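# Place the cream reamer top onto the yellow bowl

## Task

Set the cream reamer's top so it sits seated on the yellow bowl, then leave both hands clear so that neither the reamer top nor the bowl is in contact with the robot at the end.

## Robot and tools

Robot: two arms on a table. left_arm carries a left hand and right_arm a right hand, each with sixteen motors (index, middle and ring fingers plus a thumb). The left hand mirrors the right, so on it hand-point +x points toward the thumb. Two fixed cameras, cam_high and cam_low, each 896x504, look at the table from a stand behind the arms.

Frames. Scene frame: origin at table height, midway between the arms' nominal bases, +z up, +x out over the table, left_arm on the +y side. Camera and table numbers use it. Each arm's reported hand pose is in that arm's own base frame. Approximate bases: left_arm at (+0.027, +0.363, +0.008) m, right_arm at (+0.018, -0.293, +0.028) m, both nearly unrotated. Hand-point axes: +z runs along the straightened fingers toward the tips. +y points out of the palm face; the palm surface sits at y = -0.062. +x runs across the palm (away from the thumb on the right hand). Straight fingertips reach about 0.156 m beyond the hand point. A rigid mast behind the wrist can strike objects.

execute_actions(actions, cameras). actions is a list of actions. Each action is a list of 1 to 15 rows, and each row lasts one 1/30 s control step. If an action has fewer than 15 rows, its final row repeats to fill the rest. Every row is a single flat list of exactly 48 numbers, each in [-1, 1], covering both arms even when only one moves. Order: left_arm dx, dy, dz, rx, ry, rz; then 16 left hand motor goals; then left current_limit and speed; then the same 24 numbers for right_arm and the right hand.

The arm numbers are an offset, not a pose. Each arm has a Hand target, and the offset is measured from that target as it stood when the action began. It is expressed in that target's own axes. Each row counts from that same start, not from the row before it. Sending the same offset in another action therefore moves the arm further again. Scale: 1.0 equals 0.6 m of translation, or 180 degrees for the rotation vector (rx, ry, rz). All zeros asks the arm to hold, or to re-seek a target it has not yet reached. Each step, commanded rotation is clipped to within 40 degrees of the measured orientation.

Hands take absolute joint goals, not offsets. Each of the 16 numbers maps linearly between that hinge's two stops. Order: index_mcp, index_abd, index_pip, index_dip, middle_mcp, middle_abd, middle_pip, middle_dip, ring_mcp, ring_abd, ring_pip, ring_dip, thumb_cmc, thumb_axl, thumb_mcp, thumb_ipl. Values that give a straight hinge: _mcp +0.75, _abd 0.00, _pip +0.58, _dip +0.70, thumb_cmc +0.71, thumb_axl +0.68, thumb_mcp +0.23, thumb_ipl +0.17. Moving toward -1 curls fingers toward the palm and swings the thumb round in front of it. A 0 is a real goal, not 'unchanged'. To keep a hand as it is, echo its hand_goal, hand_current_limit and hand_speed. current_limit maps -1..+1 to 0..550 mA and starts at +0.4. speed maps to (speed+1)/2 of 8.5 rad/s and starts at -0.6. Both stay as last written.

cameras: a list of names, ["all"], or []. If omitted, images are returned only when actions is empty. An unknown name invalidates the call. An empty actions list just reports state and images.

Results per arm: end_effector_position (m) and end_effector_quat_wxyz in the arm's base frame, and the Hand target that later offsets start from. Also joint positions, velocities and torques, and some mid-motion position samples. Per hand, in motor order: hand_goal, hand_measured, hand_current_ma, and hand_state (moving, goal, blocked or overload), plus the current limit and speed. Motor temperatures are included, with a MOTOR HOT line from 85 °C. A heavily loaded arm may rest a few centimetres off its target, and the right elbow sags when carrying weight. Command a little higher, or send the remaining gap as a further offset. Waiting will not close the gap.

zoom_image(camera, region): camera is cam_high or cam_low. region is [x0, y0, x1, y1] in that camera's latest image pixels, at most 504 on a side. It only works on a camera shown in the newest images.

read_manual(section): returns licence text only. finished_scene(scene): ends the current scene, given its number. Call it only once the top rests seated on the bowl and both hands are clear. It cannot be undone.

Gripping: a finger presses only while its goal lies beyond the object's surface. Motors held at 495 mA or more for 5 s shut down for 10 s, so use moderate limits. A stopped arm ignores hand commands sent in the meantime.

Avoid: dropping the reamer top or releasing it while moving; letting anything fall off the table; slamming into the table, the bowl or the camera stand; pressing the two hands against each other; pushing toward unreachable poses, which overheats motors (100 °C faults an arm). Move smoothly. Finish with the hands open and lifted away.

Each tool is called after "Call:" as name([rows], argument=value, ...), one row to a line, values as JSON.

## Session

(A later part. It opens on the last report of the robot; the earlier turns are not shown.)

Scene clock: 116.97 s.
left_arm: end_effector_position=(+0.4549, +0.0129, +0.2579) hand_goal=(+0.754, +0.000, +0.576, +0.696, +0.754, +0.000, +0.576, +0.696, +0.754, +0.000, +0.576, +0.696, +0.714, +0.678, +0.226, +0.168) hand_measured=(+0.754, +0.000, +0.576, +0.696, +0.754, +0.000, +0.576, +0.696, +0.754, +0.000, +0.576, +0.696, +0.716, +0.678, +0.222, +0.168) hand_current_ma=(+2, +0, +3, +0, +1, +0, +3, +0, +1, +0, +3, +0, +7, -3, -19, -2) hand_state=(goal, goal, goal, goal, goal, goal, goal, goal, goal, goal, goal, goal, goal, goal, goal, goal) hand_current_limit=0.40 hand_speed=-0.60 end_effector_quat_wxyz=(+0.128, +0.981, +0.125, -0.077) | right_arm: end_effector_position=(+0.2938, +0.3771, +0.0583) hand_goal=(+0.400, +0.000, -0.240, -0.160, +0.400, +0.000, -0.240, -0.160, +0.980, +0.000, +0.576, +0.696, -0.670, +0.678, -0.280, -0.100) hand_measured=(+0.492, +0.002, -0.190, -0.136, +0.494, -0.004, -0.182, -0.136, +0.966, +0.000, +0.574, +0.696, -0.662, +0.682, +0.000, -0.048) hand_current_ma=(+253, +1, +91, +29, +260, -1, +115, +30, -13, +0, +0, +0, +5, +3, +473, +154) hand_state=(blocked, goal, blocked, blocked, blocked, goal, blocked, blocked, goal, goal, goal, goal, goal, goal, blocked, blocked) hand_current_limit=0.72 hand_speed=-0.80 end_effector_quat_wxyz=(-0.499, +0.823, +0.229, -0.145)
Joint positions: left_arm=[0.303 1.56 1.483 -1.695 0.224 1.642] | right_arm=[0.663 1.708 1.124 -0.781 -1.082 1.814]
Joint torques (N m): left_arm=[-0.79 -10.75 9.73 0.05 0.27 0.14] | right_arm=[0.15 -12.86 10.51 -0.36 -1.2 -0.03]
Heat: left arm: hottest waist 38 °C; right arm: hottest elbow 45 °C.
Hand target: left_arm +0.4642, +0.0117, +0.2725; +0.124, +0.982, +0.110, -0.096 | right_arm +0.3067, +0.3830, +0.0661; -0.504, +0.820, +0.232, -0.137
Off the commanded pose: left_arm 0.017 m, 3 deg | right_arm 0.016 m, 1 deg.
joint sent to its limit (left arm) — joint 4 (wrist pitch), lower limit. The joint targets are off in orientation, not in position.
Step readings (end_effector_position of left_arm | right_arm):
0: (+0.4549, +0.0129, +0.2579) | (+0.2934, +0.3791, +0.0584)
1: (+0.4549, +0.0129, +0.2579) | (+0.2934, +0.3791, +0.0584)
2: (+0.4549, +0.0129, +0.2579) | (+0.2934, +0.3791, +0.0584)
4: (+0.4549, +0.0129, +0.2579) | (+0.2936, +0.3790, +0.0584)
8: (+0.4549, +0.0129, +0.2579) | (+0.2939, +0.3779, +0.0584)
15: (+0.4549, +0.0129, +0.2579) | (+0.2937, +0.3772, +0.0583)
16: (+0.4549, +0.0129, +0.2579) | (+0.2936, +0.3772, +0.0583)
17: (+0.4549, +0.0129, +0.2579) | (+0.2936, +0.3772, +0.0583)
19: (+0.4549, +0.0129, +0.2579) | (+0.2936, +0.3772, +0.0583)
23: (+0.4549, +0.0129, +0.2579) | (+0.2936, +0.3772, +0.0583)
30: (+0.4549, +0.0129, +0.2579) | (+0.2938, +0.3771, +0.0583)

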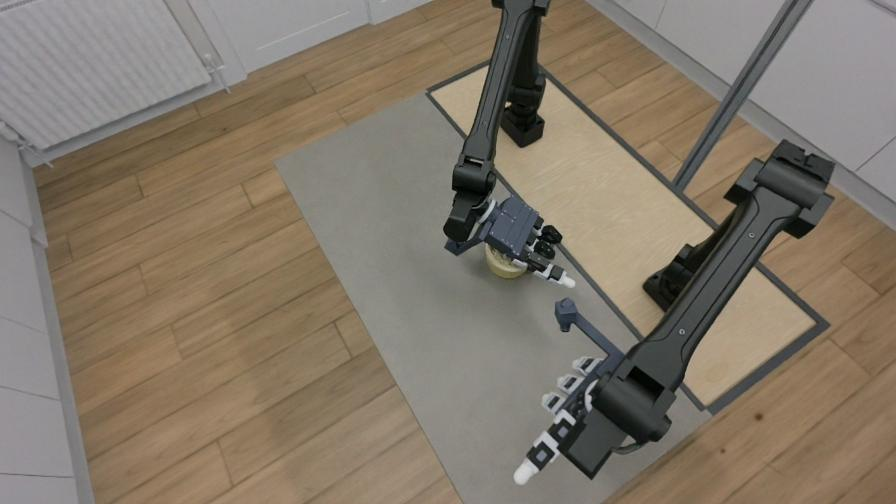

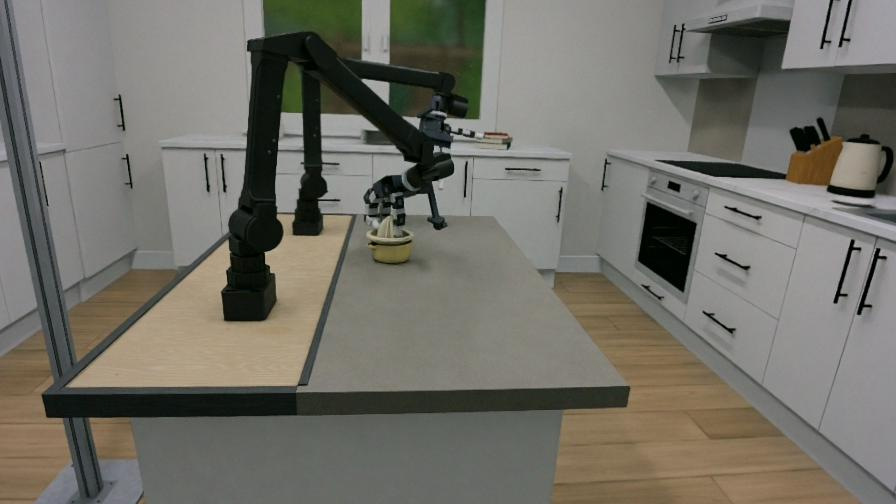

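Call:
execute_actions([
  [[0,0,0,0,0,0,0.754,0,0.576,0.696,0.754,0,0.576,0.696,0.754,0,0.576,0.696,0.714,0.678,0.226,0.168,0.4,-0.6,0.0003,-0.0282,-0.0143,0,0,0,0.4,0,-0.24,-0.16,0.4,0,-0.24,-0.16,0.98,0,0.576,0.696,-0.67,0.678,-0.28,-0.1,0.72,-0.8]],
  [[0,0,0,0,0,0,0.754,0,0.576,0.696,0.754,0,0.576,0.696,0.754,0,0.576,0.696,0.714,0.678,0.226,0.168,0.4,-0.6,0,0,0,0,0,0,0.4,0,-0.24,-0.16,0.4,0,-0.24,-0.16,0.98,0,0.576,0.696,-0.67,0.678,-0.28,-0.1,0.72,-0.8]],
  [[0,0,0,0,0,0,0.754,0,0.576,0.696,0.754,0,0.576,0.696,0.754,0,0.576,0.696,0.714,0.678,0.226,0.168,0.4,-0.6,-0.0055,0.0288,0.0203,0,0,0,0.4,0,-0.24,-0.16,0.4,0,-0.24,-0.16,0.98,0,0.576,0.696,-0.67,0.678,-0.28,-0.1,0.72,-0.8]],
  [[0,0,0,0,0,0,0.754,0,0.576,0.696,0.754,0,0.576,0.696,0.754,0,0.576,0.696,0.714,0.678,0.226,0.168,0.4,-0.6,0,0,0,0,0,0,0.4,0,-0.24,-0.16,0.4,0,-0.24,-0.16,0.98,0,0.576,0.696,-0.67,0.678,-0.28,-0.1,0.72,-0.8]],
], cameras=["cam_low","cam_high"])

Call:
zoom_image(camera="cam_low", region=[350, 190, 430, 270])

Call:
zoom_image(camera="cam_high", region=[470, 210, 550, 290])

Scene clock: 120.73 s.
left_arm: end_effector_position=(+0.4549, +0.0129, +0.2579) hand_goal=(+0.754, +0.000, +0.576, +0.696, +0.754, +0.000, +0.576, +0.696, +0.754, +0.000, +0.576, +0.696, +0.714, +0.678, +0.226, +0.168) hand_measured=(+0.754, +0.000, +0.576, +0.696, +0.754, +0.000, +0.576, +0.696, +0.754, +0.000, +0.576, +0.696, +0.716, +0.678, +0.222, +0.168) hand_current_ma=(+2, +0, +3, +0, +1, +0, +3, +0, +1, +0, +3, +0, +7, -3, -19, -2) hand_state=(goal, goal, goal, goal, goal, goal, goal, goal, goal, goal, goal, goal, goal, goal, goal, goal) hand_current_limit=0.40 hand_speed=-0.60 end_effector_quat_wxyz=(+0.128, +0.981, +0.125, -0.077) | right_arm: end_effector_position=(+0.2941, +0.3773, +0.0600) hand_goal=(+0.400, +0.000, -0.240, -0.160, +0.400, +0.000, -0.240, -0.160, +0.980, +0.000, +0.576, +0.696, -0.670, +0.678, -0.280, -0.100) hand_measured=(+0.492, +0.002, -0.190, -0.136, +0.494, -0.004, -0.182, -0.136, +0.966, +0.000, +0.574, +0.696, -0.662, +0.682, +0.000, -0.048) hand_current_ma=(+253, +1, +91, +29, +260, -1, +115, +30, -13, +0, +0, +0, +5, +3, +473, +154) hand_state=(blocked, goal, blocked, blocked, blocked, goal, blocked, blocked, goal, goal, goal, goal, goal, goal, blocked, blocked) hand_current_limit=0.72 hand_speed=-0.80 end_effector_quat_wxyz=(-0.499, +0.823, +0.229, -0.146)
Joint positions: left_arm=[0.303 1.56 1.483 -1.695 0.224 1.642] | right_arm=[0.663 1.708 1.129 -0.79 -1.082 1.814]
Joint torques (N m): left_arm=[-0.79 -10.81 9.72 0.02 0.27 0.14] | right_arm=[0.44 -12.63 9.25 0.7 -1.07 0.1]
Heat: left arm: hottest elbow 39 °C; right arm: hottest elbow 45 °C.
Hand target: left_arm +0.4642, +0.0117, +0.2725; +0.124, +0.982, +0.110, -0.096 | right_arm +0.3024, +0.3839, +0.0641; -0.504, +0.820, +0.232, -0.137
Off the commanded pose: left_arm 0.017 m, 3 deg | right_arm 0.011 m, 1 deg.
joint sent to its limit (left arm) — joint 4 (wrist pitch), lower limit. The joint targets are off in orientation, not in position.
Step readings (end_effector_position of left_arm | right_arm):
0: (+0.4549, +0.0129, +0.2579) | (+0.2938, +0.3771, +0.0583)
1: (+0.4549, +0.0129, +0.2579) | (+0.2936, +0.3770, +0.0583)
2: (+0.4549, +0.0129, +0.2579) | (+0.2930, +0.3765, +0.0583)
4: (+0.4549, +0.0129, +0.2579) | (+0.2906, +0.3746, +0.0582)
8: (+0.4549, +0.0129, +0.2579) | (+0.2871, +0.3719, +0.0583)
15: (+0.4549, +0.0129, +0.2579) | (+0.2865, +0.3714, +0.0594)
16: (+0.4549, +0.0129, +0.2579) | (+0.2867, +0.3716, +0.0597)
17: (+0.4549, +0.0129, +0.2579) | (+0.2867, +0.3716, +0.0598)
19: (+0.4549, +0.0129, +0.2579) | (+0.2869, +0.3718, +0.0600)
23: (+0.4549, +0.0129, +0.2579) | (+0.2869, +0.3717, +0.0600)
30: (+0.4549, +0.0129, +0.2579) | (+0.2868, +0.3717, +0.0600)
31: (+0.4549, +0.0129, +0.2579) | (+0.2868, +0.3717, +0.0600)
32: (+0.4549, +0.0129, +0.2579) | (+0.2869, +0.3717, +0.0600)
34: (+0.4549, +0.0129, +0.2579) | (+0.2881, +0.3727, +0.0600)
38: (+0.4549, +0.0129, +0.2579) | (+0.2920, +0.3757, +0.0599)
45: (+0.4549, +0.0129, +0.2579) | (+0.2939, +0.3772, +0.0600)
46: (+0.4549, +0.0129, +0.2579) | (+0.2939, +0.3772, +0.0600)
47: (+0.4549, +0.0129, +0.2579) | (+0.2939, +0.3772, +0.0600)
49: (+0.4549, +0.0129, +0.2579) | (+0.2940, +0.3773, +0.0600)
53: (+0.4549, +0.0129, +0.2579) | (+0.2941, +0.3773, +0.0600)
60: (+0.4549, +0.0129, +0.2579) | (+0.2941, +0.3773, +0.0600)

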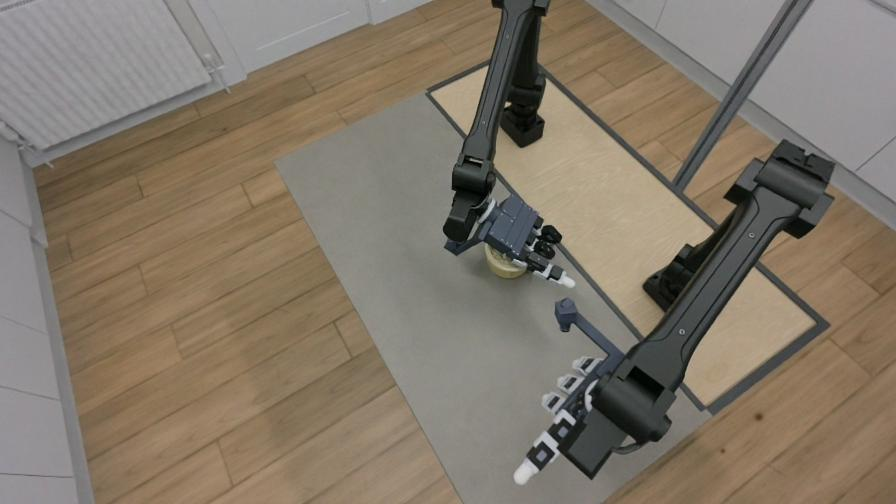

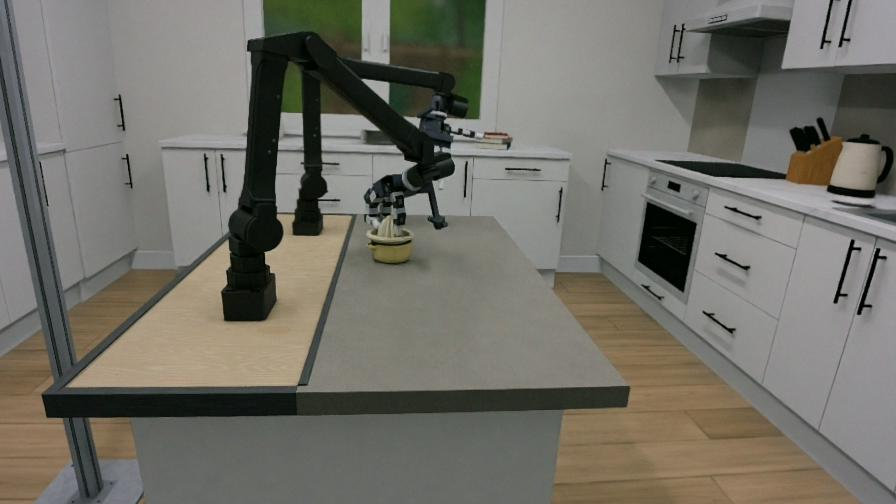

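Scaled by 6.300.

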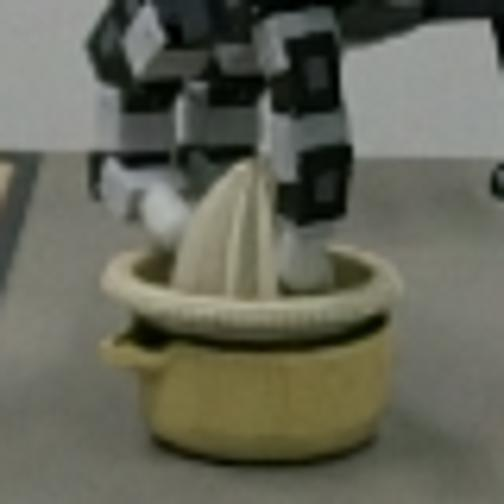

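Scaled by 6.300.

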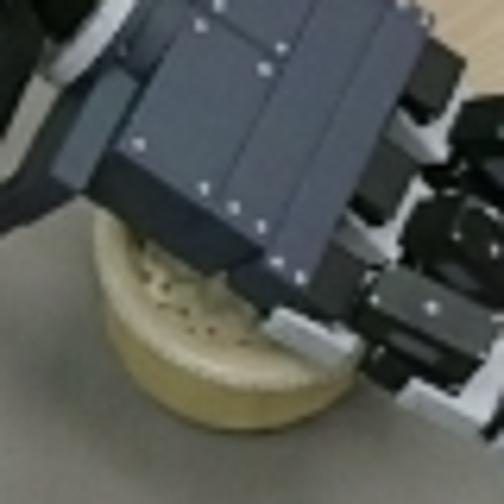

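Call:
execute_actions([
  [[0,0,0,0,0,0,0.754,0,0.576,0.696,0.754,0,0.576,0.696,0.754,0,0.576,0.696,0.714,0.678,0.226,0.168,0.4,-0.6,0.0003,-0.0297,-0.0151,0,0,0,0.4,0,-0.24,-0.16,0.4,0,-0.24,-0.16,0.98,0,0.576,0.696,-0.67,0.678,-0.28,-0.1,0.72,-0.8]],
  [[0,0,0,0,0,0,0.754,0,0.576,0.696,0.754,0,0.576,0.696,0.754,0,0.576,0.696,0.714,0.678,0.226,0.168,0.4,-0.6,0.0103,-0.0191,-0.0156,0,0,0,0.4,0,-0.24,-0.16,0.4,0,-0.24,-0.16,0.98,0,0.576,0.696,-0.67,0.678,-0.28,-0.1,0.72,-0.8]],
  [[0,0,0,0,0,0,0.754,0,0.576,0.696,0.754,0,0.576,0.696,0.754,0,0.576,0.696,0.714,0.678,0.226,0.168,0.4,-0.6,0,0,0,0,0,0,0.4,0,-0.24,-0.16,0.4,0,-0.24,-0.16,0.98,0,0.576,0.696,-0.67,0.678,-0.28,-0.1,0.72,-0.8]],
], cameras=["cam_low","cam_high"])

Call:
zoom_image(camera="cam_low", region=[350, 190, 430, 270])

Call:
zoom_image(camera="cam_high", region=[470, 210, 550, 290])

Scene clock: 123.80 s.
left_arm: end_effector_position=(+0.4549, +0.0129, +0.2579) hand_goal=(+0.754, +0.000, +0.576, +0.696, +0.754, +0.000, +0.576, +0.696, +0.754, +0.000, +0.576, +0.696, +0.714, +0.678, +0.226, +0.168) hand_measured=(+0.754, +0.000, +0.576, +0.696, +0.754, +0.000, +0.576, +0.696, +0.754, +0.000, +0.576, +0.696, +0.716, +0.678, +0.222, +0.168) hand_current_ma=(+2, +0, +3, +0, +1, +0, +3, +0, +1, +0, +3, +0, +7, -3, -19, -2) hand_state=(goal, goal, goal, goal, goal, goal, goal, goal, goal, goal, goal, goal, goal, goal, goal, goal) hand_current_limit=0.40 hand_speed=-0.60 end_effector_quat_wxyz=(+0.128, +0.981, +0.125, -0.077) | right_arm: end_effector_position=(+0.2891, +0.3732, +0.0686) hand_goal=(+0.400, +0.000, -0.240, -0.160, +0.400, +0.000, -0.240, -0.160, +0.980, +0.000, +0.576, +0.696, -0.670, +0.678, -0.280, -0.100) hand_measured=(+0.492, +0.002, -0.190, -0.136, +0.494, -0.004, -0.182, -0.136, +0.966, +0.000, +0.574, +0.696, -0.662, +0.682, +0.000, -0.048) hand_current_ma=(+253, +1, +91, +29, +260, -1, +115, +30, -13, +0, +0, +0, +5, +3, +473, +154) hand_state=(blocked, goal, blocked, blocked, blocked, goal, blocked, blocked, goal, goal, goal, goal, goal, goal, blocked, blocked) hand_current_limit=0.72 hand_speed=-0.80 end_effector_quat_wxyz=(-0.490, +0.828, +0.217, -0.166)
Joint positions: left_arm=[0.303 1.56 1.483 -1.695 0.224 1.642] | right_arm=[0.662 1.707 1.155 -0.869 -1.082 1.811]
Joint torques (N m): left_arm=[-0.73 -10.75 9.72 0.05 0.27 0.14] | right_arm=[-0.15 -15.38 11.95 -0.25 -1.09 0.05]
Heat: left arm: hottest elbow 39 °C; right arm: hottest elbow 45 °C.
Hand target: left_arm +0.4642, +0.0117, +0.2725; +0.124, +0.982, +0.110, -0.096 | right_arm +0.3090, +0.3844, +0.0985; -0.504, +0.820, +0.232, -0.137
Off the commanded pose: left_arm 0.017 m, 3 deg | right_arm 0.038 m, 4 deg.
joint sent to its limit (left arm) — joint 4 (wrist pitch), lower limit. The joint targets are off in orientation, not in position.
Step readings (end_effector_position of left_arm | right_arm):
0: (+0.4549, +0.0129, +0.2579) | (+0.2941, +0.3773, +0.0600)
1: (+0.4549, +0.0129, +0.2579) | (+0.2941, +0.3773, +0.0600)
2: (+0.4549, +0.0129, +0.2579) | (+0.2941, +0.3773, +0.0600)
4: (+0.4549, +0.0129, +0.2579) | (+0.2937, +0.3771, +0.0600)
8: (+0.4549, +0.0129, +0.2579) | (+0.2917, +0.3755, +0.0599)
15: (+0.4549, +0.0129, +0.2579) | (+0.2904, +0.3744, +0.0599)
16: (+0.4549, +0.0129, +0.2579) | (+0.2902, +0.3743, +0.0599)
17: (+0.4549, +0.0129, +0.2579) | (+0.2895, +0.3738, +0.0601)
19: (+0.4549, +0.0129, +0.2579) | (+0.2878, +0.3724, +0.0612)
23: (+0.4549, +0.0129, +0.2579) | (+0.2876, +0.3723, +0.0649)
30: (+0.4549, +0.0129, +0.2579) | (+0.2896, +0.3736, +0.0686)
31: (+0.4549, +0.0129, +0.2579) | (+0.2895, +0.3735, +0.0686)
32: (+0.4549, +0.0129, +0.2579) | (+0.2893, +0.3734, +0.0686)
34: (+0.4549, +0.0129, +0.2579) | (+0.2892, +0.3733, +0.0686)
38: (+0.4549, +0.0129, +0.2579) | (+0.2891, +0.3732, +0.0686)
45: (+0.4549, +0.0129, +0.2579) | (+0.2891, +0.3732, +0.0686)

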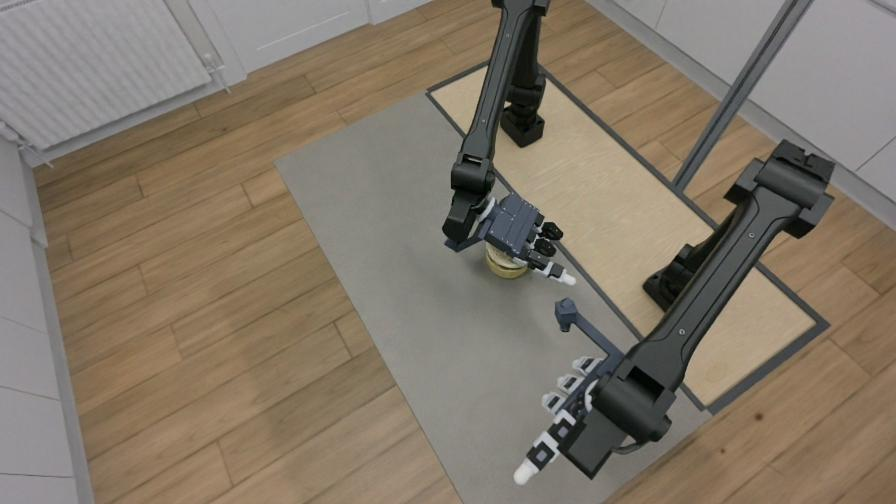

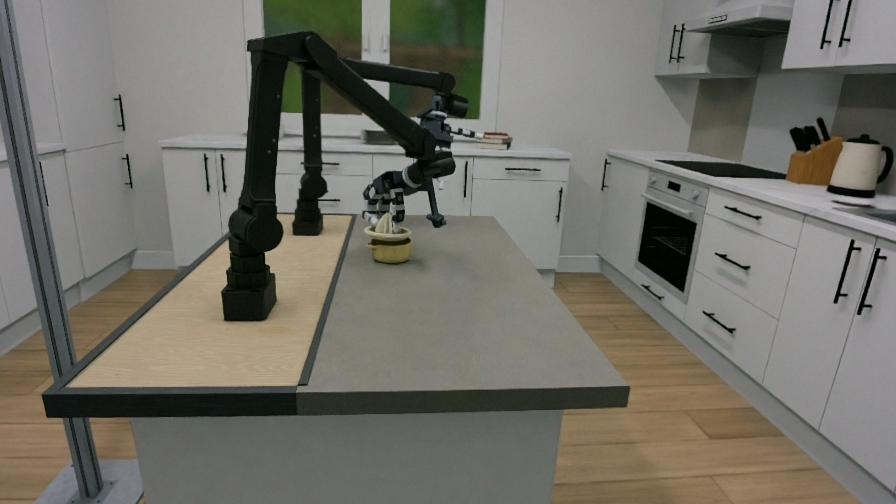

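Scaled by 6.300.

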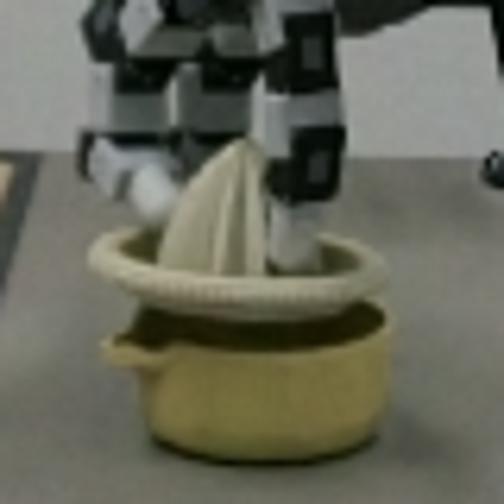

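Scaled by 6.300.

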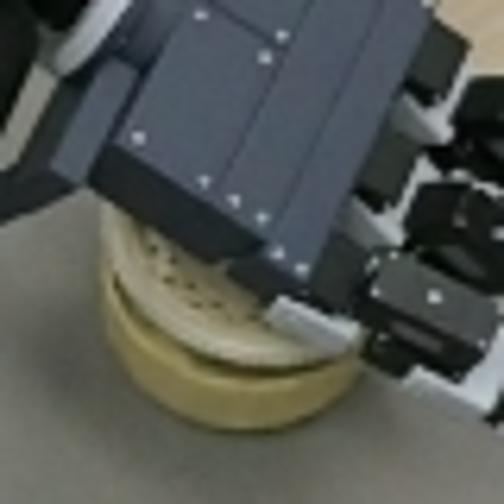

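Call:
execute_actions([
  [[0,0,0,0,0,0,0.754,0,0.576,0.696,0.754,0,0.576,0.696,0.754,0,0.576,0.696,0.714,0.678,0.226,0.168,0.4,-0.6,0.0003,-0.0445,-0.0226,0,0,0,0.4,0,-0.24,-0.16,0.4,0,-0.24,-0.16,0.98,0,0.576,0.696,-0.67,0.678,-0.28,-0.1,0.72,-0.8]],
  [[0,0,0,0,0,0,0.754,0,0.576,0.696,0.754,0,0.576,0.696,0.754,0,0.576,0.696,0.714,0.678,0.226,0.168,0.4,-0.6,0,0,0,0,0,0,0.4,0,-0.24,-0.16,0.4,0,-0.24,-0.16,0.98,0,0.576,0.696,-0.67,0.678,-0.28,-0.1,0.72,-0.8]],
  [[0,0,0,0,0,0,0.754,0,0.576,0.696,0.754,0,0.576,0.696,0.754,0,0.576,0.696,0.714,0.678,0.226,0.168,0.4,-0.6,-0.0049,0.033,0.019,0,0,0,0.4,0,-0.24,-0.16,0.4,0,-0.24,-0.16,0.98,0,0.576,0.696,-0.67,0.678,-0.28,-0.1,0.72,-0.8]],
  [[0,0,0,0,0,0,0.754,0,0.576,0.696,0.754,0,0.576,0.696,0.754,0,0.576,0.696,0.714,0.678,0.226,0.168,0.4,-0.6,-0.0049,0.033,0.019,0,0,0,0.4,0,-0.24,-0.16,0.4,0,-0.24,-0.16,0.98,0,0.576,0.696,-0.67,0.678,-0.28,-0.1,0.72,-0.8]],
], cameras=["cam_low","cam_high"])

Call:
zoom_image(camera="cam_low", region=[350, 190, 430, 270])

Call:
zoom_image(camera="cam_high", region=[470, 210, 550, 290])

Scene clock: 129.10 s.
left_arm: end_effector_position=(+0.4549, +0.0129, +0.2579) hand_goal=(+0.754, +0.000, +0.576, +0.696, +0.754, +0.000, +0.576, +0.696, +0.754, +0.000, +0.576, +0.696, +0.714, +0.678, +0.226, +0.168) hand_measured=(+0.754, +0.000, +0.576, +0.696, +0.754, +0.000, +0.576, +0.696, +0.754, +0.000, +0.576, +0.696, +0.716, +0.678, +0.222, +0.168) hand_current_ma=(+2, +0, +3, +0, +1, +0, +3, +0, +1, +0, +3, +0, +7, -3, -19, -2) hand_state=(goal, goal, goal, goal, goal, goal, goal, goal, goal, goal, goal, goal, goal, goal, goal, goal) hand_current_limit=0.40 hand_speed=-0.60 end_effector_quat_wxyz=(+0.128, +0.981, +0.125, -0.077) | right_arm: end_effector_position=(+0.2979, +0.3801, +0.0815) hand_goal=(+0.400, +0.000, -0.240, -0.160, +0.400, +0.000, -0.240, -0.160, +0.980, +0.000, +0.576, +0.696, -0.670, +0.678, -0.280, -0.100) hand_measured=(+0.492, +0.002, -0.190, -0.136, +0.494, -0.004, -0.182, -0.136, +0.966, +0.000, +0.574, +0.696, -0.662, +0.682, +0.000, -0.048) hand_current_ma=(+253, +1, +91, +29, +260, -1, +115, +30, -13, +0, +0, +0, +5, +3, +473, +154) hand_state=(blocked, goal, blocked, blocked, blocked, goal, blocked, blocked, goal, goal, goal, goal, goal, goal, blocked, blocked) hand_current_limit=0.72 hand_speed=-0.80 end_effector_quat_wxyz=(-0.500, +0.822, +0.231, -0.143)
Joint positions: left_arm=[0.303 1.56 1.483 -1.695 0.224 1.642] | right_arm=[0.662 1.685 1.164 -0.842 -1.082 1.811]
Joint torques (N m): left_arm=[-0.73 -10.7 9.72 0.01 0.27 0.14] | right_arm=[-0.03 -12.51 8.55 0.47 -1.09 0.12]
Heat: left arm: hottest elbow 39 °C; right arm: hottest elbow 47 °C.
Hand target: left_arm +0.4642, +0.0117, +0.2725; +0.124, +0.982, +0.110, -0.096 | right_arm +0.3031, +0.3836, +0.0829; -0.504, +0.820, +0.232, -0.137
Off the commanded pose: left_arm 0.017 m, 3 deg | right_arm 0.006 m, 1 deg.
joint sent to its limit (left arm) — joint 4 (wrist pitch), lower limit. The joint targets are off in orientation, not in position.
Step readings (end_effector_position of left_arm | right_arm):
0: (+0.4549, +0.0129, +0.2579) | (+0.2891, +0.3732, +0.0686)
1: (+0.4549, +0.0129, +0.2579) | (+0.2891, +0.3731, +0.0687)
2: (+0.4549, +0.0129, +0.2579) | (+0.2887, +0.3729, +0.0695)
4: (+0.4549, +0.0129, +0.2579) | (+0.2871, +0.3716, +0.0734)
8: (+0.4549, +0.0129, +0.2579) | (+0.2878, +0.3721, +0.0872)
15: (+0.4549, +0.0129, +0.2579) | (+0.2926, +0.3760, +0.1034)
16: (+0.4549, +0.0129, +0.2579) | (+0.2926, +0.3760, +0.1035)
17: (+0.4549, +0.0129, +0.2579) | (+0.2924, +0.3758, +0.1035)
19: (+0.4549, +0.0129, +0.2579) | (+0.2920, +0.3755, +0.1035)
23: (+0.4549, +0.0129, +0.2579) | (+0.2918, +0.3754, +0.1035)
30: (+0.4549, +0.0129, +0.2579) | (+0.2918, +0.3753, +0.1035)
31: (+0.4549, +0.0129, +0.2579) | (+0.2918, +0.3753, +0.1035)
32: (+0.4549, +0.0129, +0.2579) | (+0.2918, +0.3753, +0.1035)
34: (+0.4549, +0.0129, +0.2579) | (+0.2929, +0.3762, +0.1035)
38: (+0.4549, +0.0129, +0.2579) | (+0.2964, +0.3790, +0.1035)
45: (+0.4549, +0.0129, +0.2579) | (+0.2981, +0.3803, +0.1035)
46: (+0.4549, +0.0129, +0.2579) | (+0.2984, +0.3805, +0.1035)
47: (+0.4549, +0.0129, +0.2579) | (+0.2988, +0.3808, +0.1028)
49: (+0.4549, +0.0129, +0.2579) | (+0.3002, +0.3819, +0.1001)
53: (+0.4549, +0.0129, +0.2579) | (+0.2989, +0.3809, +0.0907)
60: (+0.4549, +0.0129, +0.2579) | (+0.2975, +0.3798, +0.0815)

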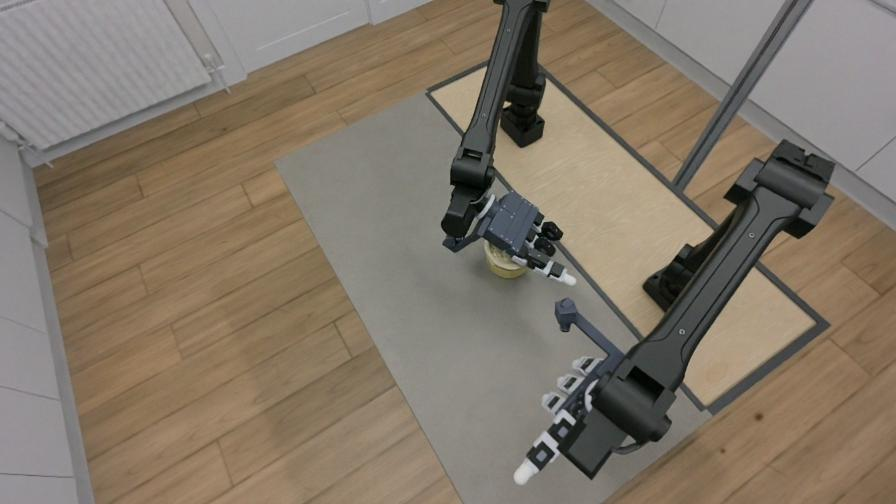

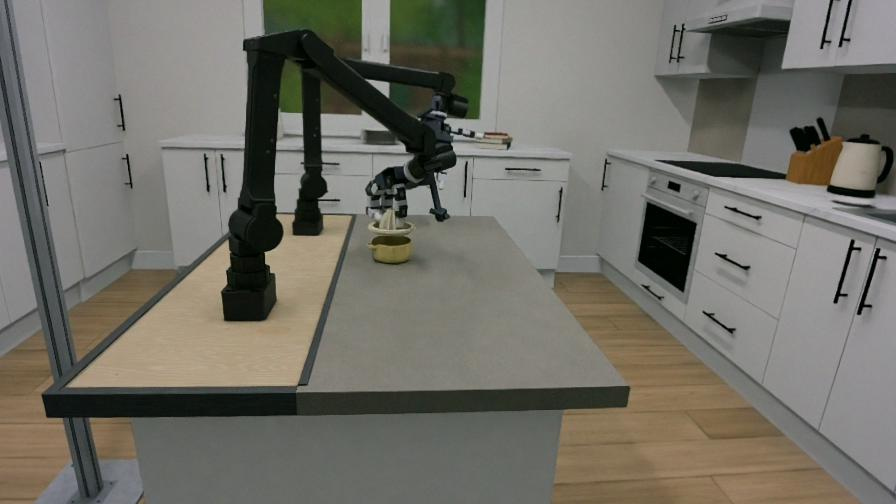

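Scaled by 6.300.

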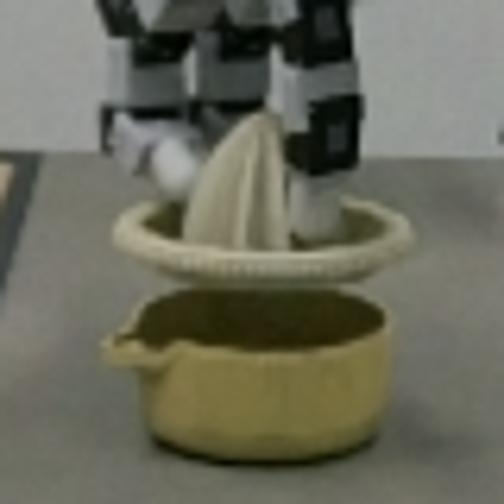

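Scaled by 6.300.

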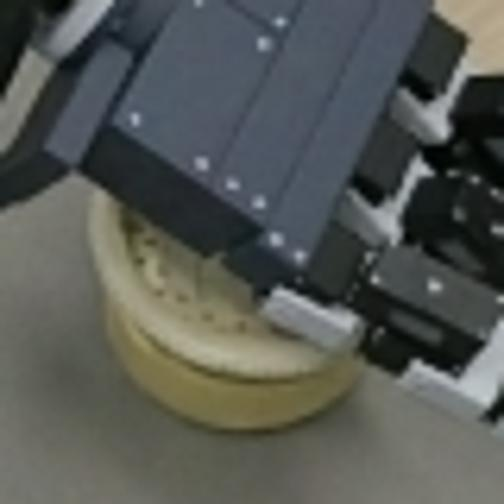

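Call:
execute_actions([
  [[0,0,0,0,0,0,0.754,0,0.576,0.696,0.754,0,0.576,0.696,0.754,0,0.576,0.696,0.714,0.678,0.226,0.168,0.4,-0.6,-0.0009,0.0188,0.0072,0,0,0,0.4,0,-0.24,-0.16,0.4,0,-0.24,-0.16,0.98,0,0.576,0.696,-0.67,0.678,-0.28,-0.1,0.72,-0.8]],
  [[0,0,0,0,0,0,0.754,0,0.576,0.696,0.754,0,0.576,0.696,0.754,0,0.576,0.696,0.714,0.678,0.226,0.168,0.4,-0.6,-0.0002,0.0127,0.006,0,0,0,0.4,0,-0.24,-0.16,0.4,0,-0.24,-0.16,0.98,0,0.576,0.696,-0.67,0.678,-0.28,-0.1,0.72,-0.8]],
], cameras=["cam_low","cam_high"])

Call:
zoom_image(camera="cam_low", region=[350, 190, 430, 270])

Call:
zoom_image(camera="cam_high", region=[470, 210, 550, 290])

Scene clock: 131.67 s.
left_arm: end_effector_position=(+0.4549, +0.0129, +0.2579) hand_goal=(+0.754, +0.000, +0.576, +0.696, +0.754, +0.000, +0.576, +0.696, +0.754, +0.000, +0.576, +0.696, +0.714, +0.678, +0.226, +0.168) hand_measured=(+0.754, +0.000, +0.576, +0.696, +0.754, +0.000, +0.576, +0.696, +0.754, +0.000, +0.576, +0.696, +0.716, +0.678, +0.222, +0.168) hand_current_ma=(+2, +0, +3, +0, +1, +0, +3, +0, +1, +0, +3, +0, +7, -3, -19, -2) hand_state=(goal, goal, goal, goal, goal, goal, goal, goal, goal, goal, goal, goal, goal, goal, goal, goal) hand_current_limit=0.40 hand_speed=-0.60 end_effector_quat_wxyz=(+0.128, +0.981, +0.125, -0.077) | right_arm: end_effector_position=(+0.2976, +0.3799, +0.0636) hand_goal=(+0.400, +0.000, -0.240, -0.160, +0.400, +0.000, -0.240, -0.160, +0.980, +0.000, +0.576, +0.696, -0.670, +0.678, -0.280, -0.100) hand_measured=(+0.492, +0.002, -0.190, -0.136, +0.494, -0.004, -0.182, -0.136, +0.966, +0.000, +0.574, +0.696, -0.662, +0.682, +0.000, -0.048) hand_current_ma=(+253, +1, +91, +29, +260, -1, +115, +30, -13, +0, +0, +0, +5, +3, +473, +154) hand_state=(blocked, goal, blocked, blocked, blocked, goal, blocked, blocked, goal, goal, goal, goal, goal, goal, blocked, blocked) hand_current_limit=0.72 hand_speed=-0.80 end_effector_quat_wxyz=(-0.500, +0.822, +0.231, -0.143)
Joint positions: left_arm=[0.303 1.56 1.483 -1.695 0.224 1.642] | right_arm=[0.662 1.708 1.141 -0.795 -1.082 1.811]
Joint torques (N m): left_arm=[-0.73 -10.75 9.74 0.05 0.27 0.14] | right_arm=[0.26 -12.98 8.1 0.75 -1.11 0.04]
Heat: left arm: hottest elbow 39 °C; right arm: hottest elbow 47 °C.
Hand target: left_arm +0.4642, +0.0117, +0.2725; +0.124, +0.982, +0.110, -0.096 | right_arm +0.3035, +0.3821, +0.0625; -0.504, +0.820, +0.232, -0.137
Off the commanded pose: left_arm 0.017 m, 3 deg | right_arm 0.006 m, 1 deg.
joint sent to its limit (left arm) — joint 4 (wrist pitch), lower limit. The joint targets are off in orientation, not in position.
Step readings (end_effector_position of left_arm | right_arm):
0: (+0.4549, +0.0129, +0.2579) | (+0.2979, +0.3801, +0.0815)
1: (+0.4549, +0.0129, +0.2579) | (+0.2979, +0.3801, +0.0815)
2: (+0.4549, +0.0129, +0.2579) | (+0.2981, +0.3803, +0.0812)
4: (+0.4549, +0.0129, +0.2579) | (+0.2988, +0.3808, +0.0802)
8: (+0.4549, +0.0129, +0.2579) | (+0.2985, +0.3806, +0.0764)
15: (+0.4549, +0.0129, +0.2579) | (+0.2974, +0.3797, +0.0716)
16: (+0.4549, +0.0129, +0.2579) | (+0.2975, +0.3798, +0.0716)
17: (+0.4549, +0.0129, +0.2579) | (+0.2978, +0.3801, +0.0716)
19: (+0.4549, +0.0129, +0.2579) | (+0.2985, +0.3806, +0.0708)
23: (+0.4549, +0.0129, +0.2579) | (+0.2984, +0.3805, +0.0674)
30: (+0.4549, +0.0129, +0.2579) | (+0.2975, +0.3798, +0.0636)

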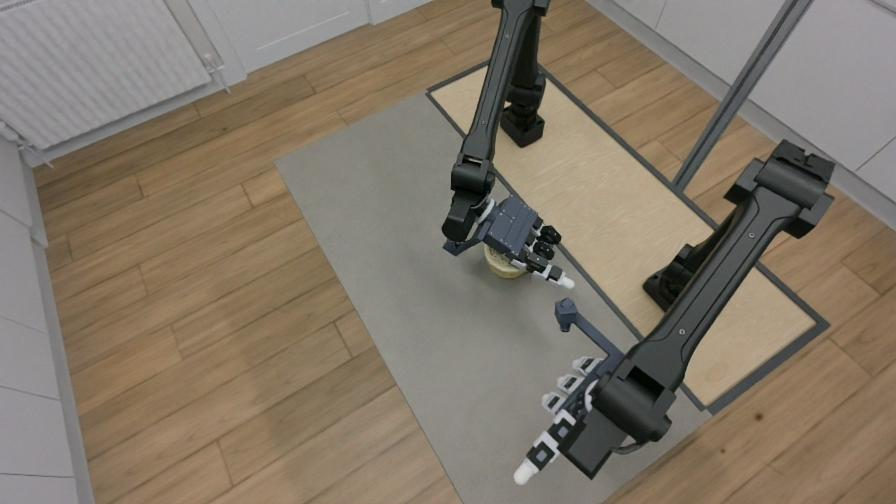

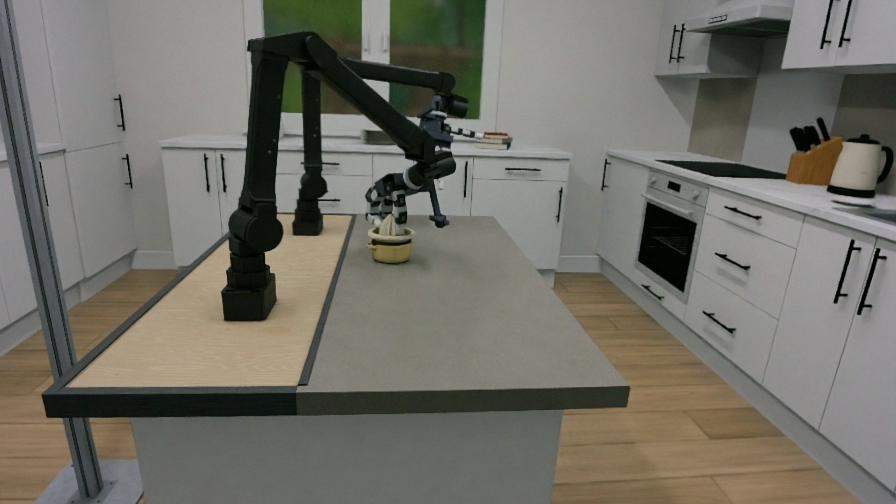

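Scaled by 6.300.

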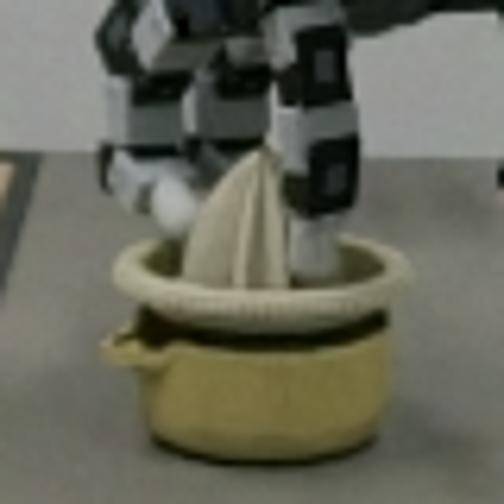

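Scaled by 6.300.

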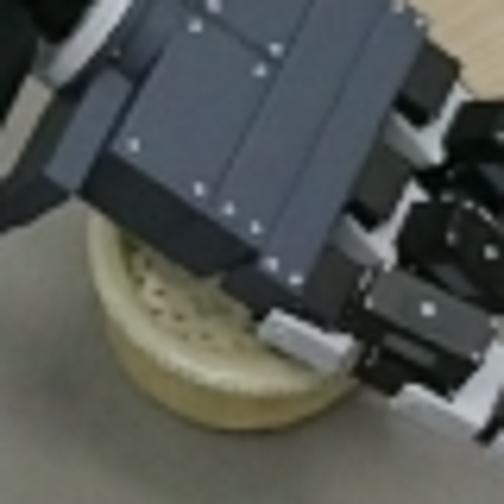

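Call:
execute_actions([
  [[0,0,0,0,0,0,0.754,0,0.576,0.696,0.754,0,0.576,0.696,0.754,0,0.576,0.696,0.714,0.678,0.226,0.168,0.4,-0.6,-0.0001,0.0119,0.006,0,0,0,0.4,0,-0.24,-0.16,0.4,0,-0.24,-0.16,0.98,0,0.576,0.696,-0.67,0.678,-0.28,-0.1,0.72,-0.8]],
  [[0,0,0,0,0,0,0.754,0,0.576,0.696,0.754,0,0.576,0.696,0.754,0,0.576,0.696,0.714,0.678,0.226,0.168,0.4,-0.6,-0.0001,0.0119,0.006,0,0,0,0.4,0,-0.24,-0.16,0.4,0,-0.24,-0.16,0.98,0,0.576,0.696,-0.67,0.678,-0.28,-0.1,0.72,-0.8]],
], cameras=["cam_low","cam_high"])

Call:
zoom_image(camera="cam_low", region=[350, 190, 430, 270])

Call:
zoom_image(camera="cam_high", region=[470, 210, 550, 290])

Scene clock: 133.40 s.
left_arm: end_effector_position=(+0.4549, +0.0129, +0.2579) hand_goal=(+0.754, +0.000, +0.576, +0.696, +0.754, +0.000, +0.576, +0.696, +0.754, +0.000, +0.576, +0.696, +0.714, +0.678, +0.226, +0.168) hand_measured=(+0.754, +0.000, +0.576, +0.696, +0.754, +0.000, +0.576, +0.696, +0.754, +0.000, +0.576, +0.696, +0.716, +0.678, +0.222, +0.168) hand_current_ma=(+2, +0, +3, +0, +1, +0, +3, +0, +1, +0, +3, +0, +7, -3, -19, -2) hand_state=(goal, goal, goal, goal, goal, goal, goal, goal, goal, goal, goal, goal, goal, goal, goal, goal) hand_current_limit=0.40 hand_speed=-0.60 end_effector_quat_wxyz=(+0.128, +0.981, +0.125, -0.077) | right_arm: end_effector_position=(+0.2977, +0.3799, +0.0481) hand_goal=(+0.400, +0.000, -0.240, -0.160, +0.400, +0.000, -0.240, -0.160, +0.980, +0.000, +0.576, +0.696, -0.670, +0.678, -0.280, -0.100) hand_measured=(+0.492, +0.002, -0.190, -0.136, +0.494, -0.004, -0.182, -0.136, +0.966, +0.000, +0.574, +0.696, -0.662, +0.682, +0.000, -0.048) hand_current_ma=(+253, +1, +91, +29, +260, -1, +115, +30, -13, +0, +0, +0, +5, +3, +473, +154) hand_state=(blocked, goal, blocked, blocked, blocked, goal, blocked, blocked, goal, goal, goal, goal, goal, goal, blocked, blocked) hand_current_limit=0.72 hand_speed=-0.80 end_effector_quat_wxyz=(-0.500, +0.822, +0.231, -0.143)
Joint positions: left_arm=[0.303 1.56 1.483 -1.695 0.224 1.642] | right_arm=[0.662 1.732 1.125 -0.755 -1.082 1.811]
Joint torques (N m): left_arm=[-0.79 -10.75 9.74 0.05 0.27 0.14] | right_arm=[0.21 -12.45 8.03 0.59 -1.07 0]
Heat: left arm: hottest elbow 39 °C; right arm: hottest elbow 47 °C.
Hand target: left_arm +0.4642, +0.0117, +0.2725; +0.124, +0.982, +0.110, -0.096 | right_arm +0.3036, +0.3820, +0.0464; -0.504, +0.820, +0.232, -0.137
Off the commanded pose: left_arm 0.017 m, 3 deg | right_arm 0.006 m, 1 deg.
joint sent to its limit (left arm) — joint 4 (wrist pitch), lower limit. The joint targets are off in orientation, not in position.
Step readings (end_effector_position of left_arm | right_arm):
0: (+0.4549, +0.0129, +0.2579) | (+0.2976, +0.3799, +0.0636)
1: (+0.4549, +0.0129, +0.2579) | (+0.2976, +0.3799, +0.0636)
2: (+0.4549, +0.0129, +0.2579) | (+0.2978, +0.3800, +0.0633)
4: (+0.4549, +0.0129, +0.2579) | (+0.2984, +0.3805, +0.0626)
8: (+0.4549, +0.0129, +0.2579) | (+0.2985, +0.3805, +0.0594)
15: (+0.4549, +0.0129, +0.2579) | (+0.2974, +0.3797, +0.0555)
16: (+0.4549, +0.0129, +0.2579) | (+0.2975, +0.3798, +0.0555)
17: (+0.4549, +0.0129, +0.2579) | (+0.2978, +0.3800, +0.0555)
19: (+0.4549, +0.0129, +0.2579) | (+0.2985, +0.3806, +0.0549)
23: (+0.4549, +0.0129, +0.2579) | (+0.2983, +0.3804, +0.0516)
30: (+0.4549, +0.0129, +0.2579) | (+0.2976, +0.3799, +0.0481)

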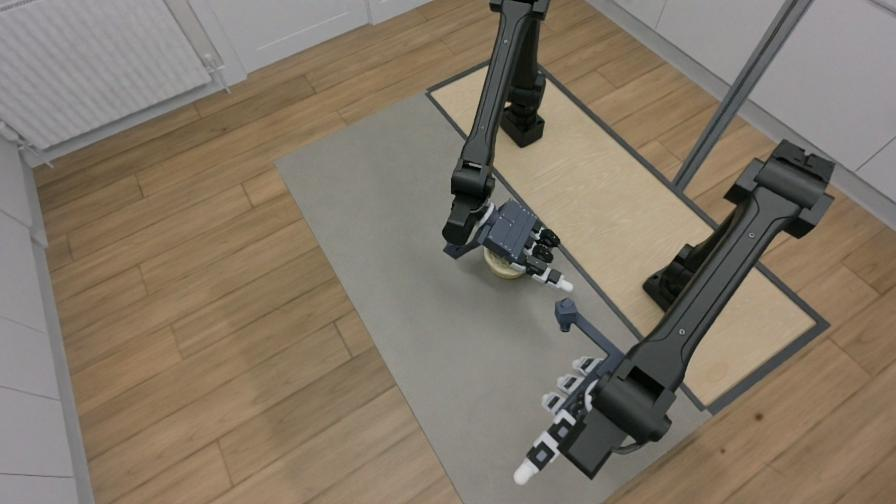

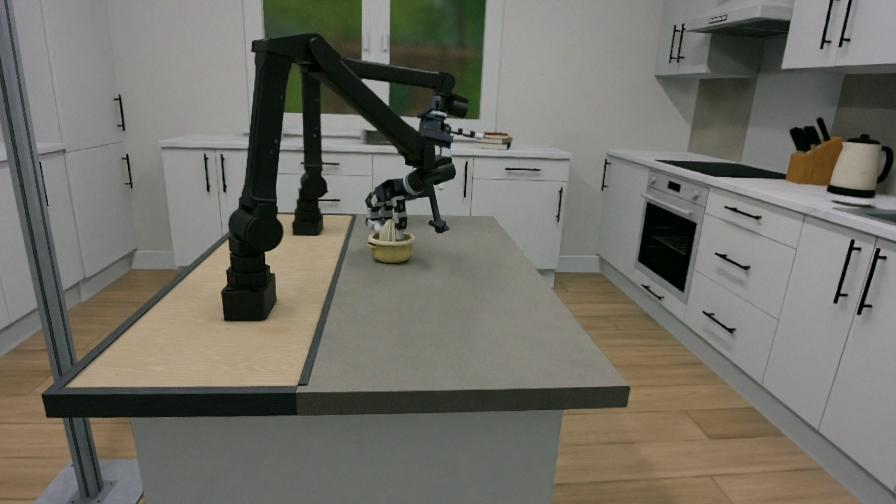

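Scaled by 6.300.

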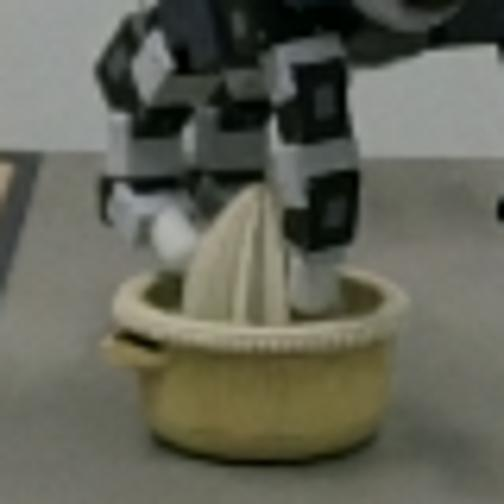

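Scaled by 6.300.

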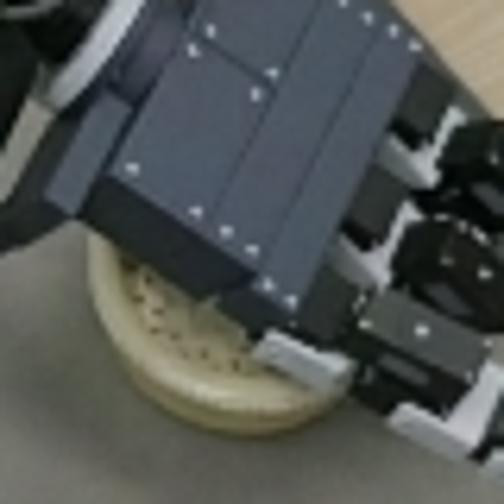

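Call:
execute_actions([
  [[0,0,0,0,0,0,0.754,0,0.576,0.696,0.754,0,0.576,0.696,0.754,0,0.576,0.696,0.714,0.678,0.226,0.168,0.4,-0.6,0,0.0059,0.003,0,0,0,0.4,0,-0.24,-0.16,0.4,0,-0.24,-0.16,0.98,0,0.576,0.696,-0.67,0.678,-0.28,-0.1,0.72,-0.8]],
  [[0,0,0,0,0,0,0.754,0,0.576,0.696,0.754,0,0.576,0.696,0.754,0,0.576,0.696,0.714,0.678,0.226,0.168,0.4,-0.6,0,0.0059,0.003,0,0,0,0.4,0,-0.24,-0.16,0.4,0,-0.24,-0.16,0.98,0,0.576,0.696,-0.67,0.678,-0.28,-0.1,0.72,-0.8]],
], cameras=["cam_low","cam_high"])

Call:
zoom_image(camera="cam_low", region=[350, 190, 430, 270])

Call:
zoom_image(camera="cam_high", region=[470, 210, 550, 290])

Scene clock: 135.23 s.
left_arm: end_effector_position=(+0.4549, +0.0129, +0.2579) hand_goal=(+0.754, +0.000, +0.576, +0.696, +0.754, +0.000, +0.576, +0.696, +0.754, +0.000, +0.576, +0.696, +0.714, +0.678, +0.226, +0.168) hand_measured=(+0.754, +0.000, +0.576, +0.696, +0.754, +0.000, +0.576, +0.696, +0.754, +0.000, +0.576, +0.696, +0.716, +0.678, +0.222, +0.168) hand_current_ma=(+2, +0, +3, +0, +1, +0, +3, +0, +1, +0, +3, +0, +7, -3, -19, -2) hand_state=(goal, goal, goal, goal, goal, goal, goal, goal, goal, goal, goal, goal, goal, goal, goal, goal) hand_current_limit=0.40 hand_speed=-0.60 end_effector_quat_wxyz=(+0.128, +0.981, +0.125, -0.077) | right_arm: end_effector_position=(+0.2986, +0.3808, +0.0437) hand_goal=(+0.400, +0.000, -0.240, -0.160, +0.400, +0.000, -0.240, -0.160, +0.980, +0.000, +0.576, +0.696, -0.670, +0.678, -0.280, -0.100) hand_measured=(+0.492, +0.002, -0.190, -0.140, +0.494, -0.004, -0.182, -0.142, +0.966, +0.000, +0.574, +0.696, -0.662, +0.682, +0.000, -0.046) hand_current_ma=(+253, +1, +91, +24, +260, -1, +115, +21, -13, +0, +0, +0, +5, +3, +473, +158) hand_state=(blocked, goal, blocked, blocked, blocked, goal, blocked, goal, goal, goal, goal, goal, goal, goal, blocked, blocked) hand_current_limit=0.72 hand_speed=-0.80 end_effector_quat_wxyz=(-0.501, +0.821, +0.233, -0.140)
Joint positions: left_arm=[0.303 1.56 1.483 -1.695 0.224 1.642] | right_arm=[0.662 1.738 1.12 -0.736 -1.083 1.811]
Joint torques (N m): left_arm=[-0.79 -10.75 9.73 0.03 0.27 0.14] | right_arm=[-0.09 -11.52 7.71 0.85 -1.07 0.06]
Heat: left arm: hottest elbow 39 °C; right arm: hottest elbow 47 °C.
Hand target: left_arm +0.4642, +0.0117, +0.2725; +0.124, +0.982, +0.110, -0.096 | right_arm +0.3036, +0.3820, +0.0385; -0.504, +0.820, +0.232, -0.137
Off the commanded pose: left_arm 0.017 m, 3 deg | right_arm 0.007 m, 1 deg.
joint sent to its limit (left arm) — joint 4 (wrist pitch), lower limit. The joint targets are off in orientation, not in position.
Step readings (end_effector_position of left_arm | right_arm):
0: (+0.4549, +0.0129, +0.2579) | (+0.2977, +0.3799, +0.0481)
1: (+0.4549, +0.0129, +0.2579) | (+0.2977, +0.3799, +0.0481)
2: (+0.4549, +0.0129, +0.2579) | (+0.2978, +0.3800, +0.0481)
4: (+0.4549, +0.0129, +0.2579) | (+0.2983, +0.3804, +0.0479)
8: (+0.4549, +0.0129, +0.2579) | (+0.2989, +0.3809, +0.0469)
15: (+0.4549, +0.0129, +0.2579) | (+0.2985, +0.3806, +0.0455)
16: (+0.4549, +0.0129, +0.2579) | (+0.2984, +0.3805, +0.0454)
17: (+0.4549, +0.0129, +0.2579) | (+0.2983, +0.3804, +0.0450)
19: (+0.4549, +0.0129, +0.2579) | (+0.2985, +0.3806, +0.0443)
23: (+0.4549, +0.0129, +0.2579) | (+0.2984, +0.3807, +0.0438)
30: (+0.4549, +0.0129, +0.2579) | (+0.2986, +0.3808, +0.0437)

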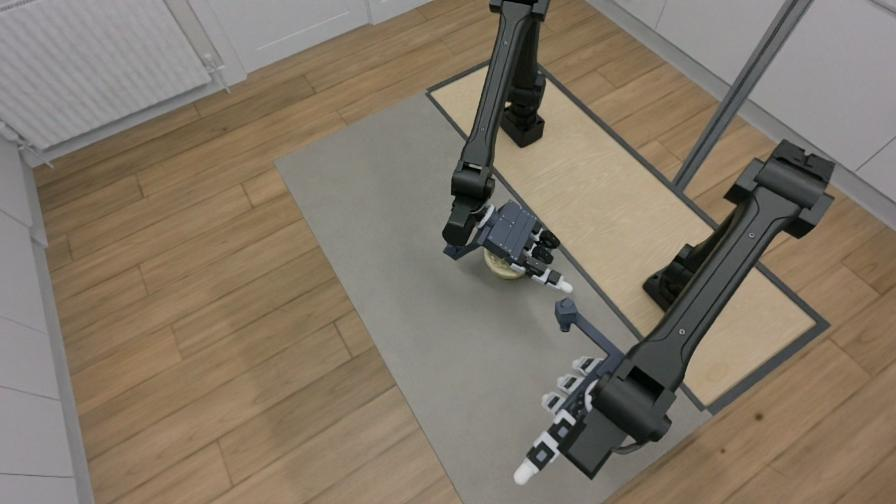

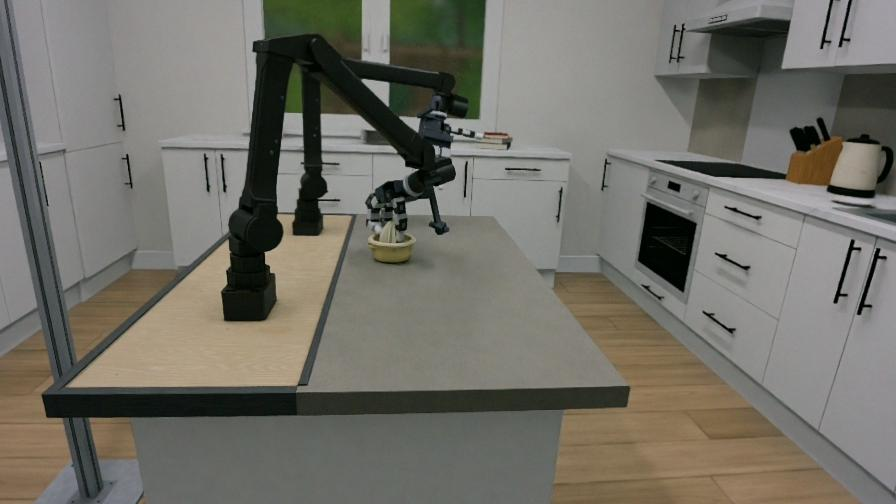

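Scaled by 6.300.

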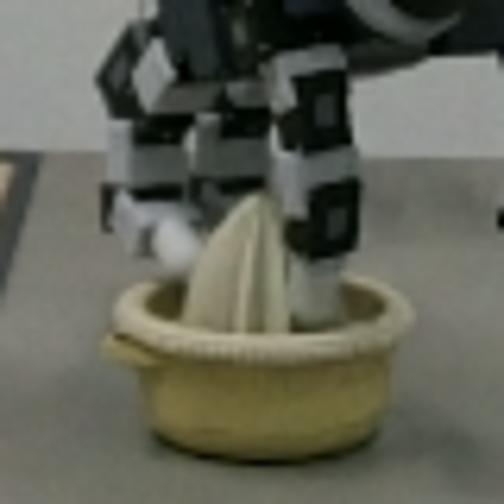

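Scaled by 6.300.

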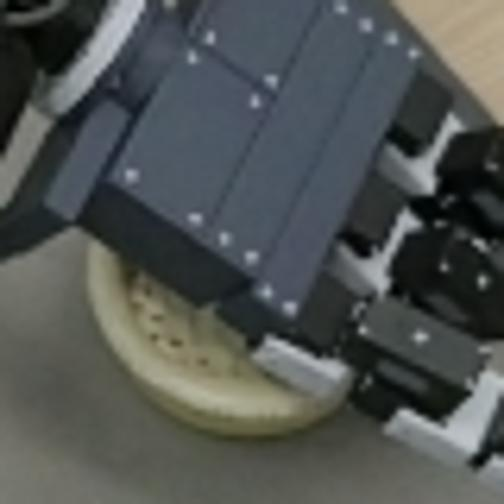

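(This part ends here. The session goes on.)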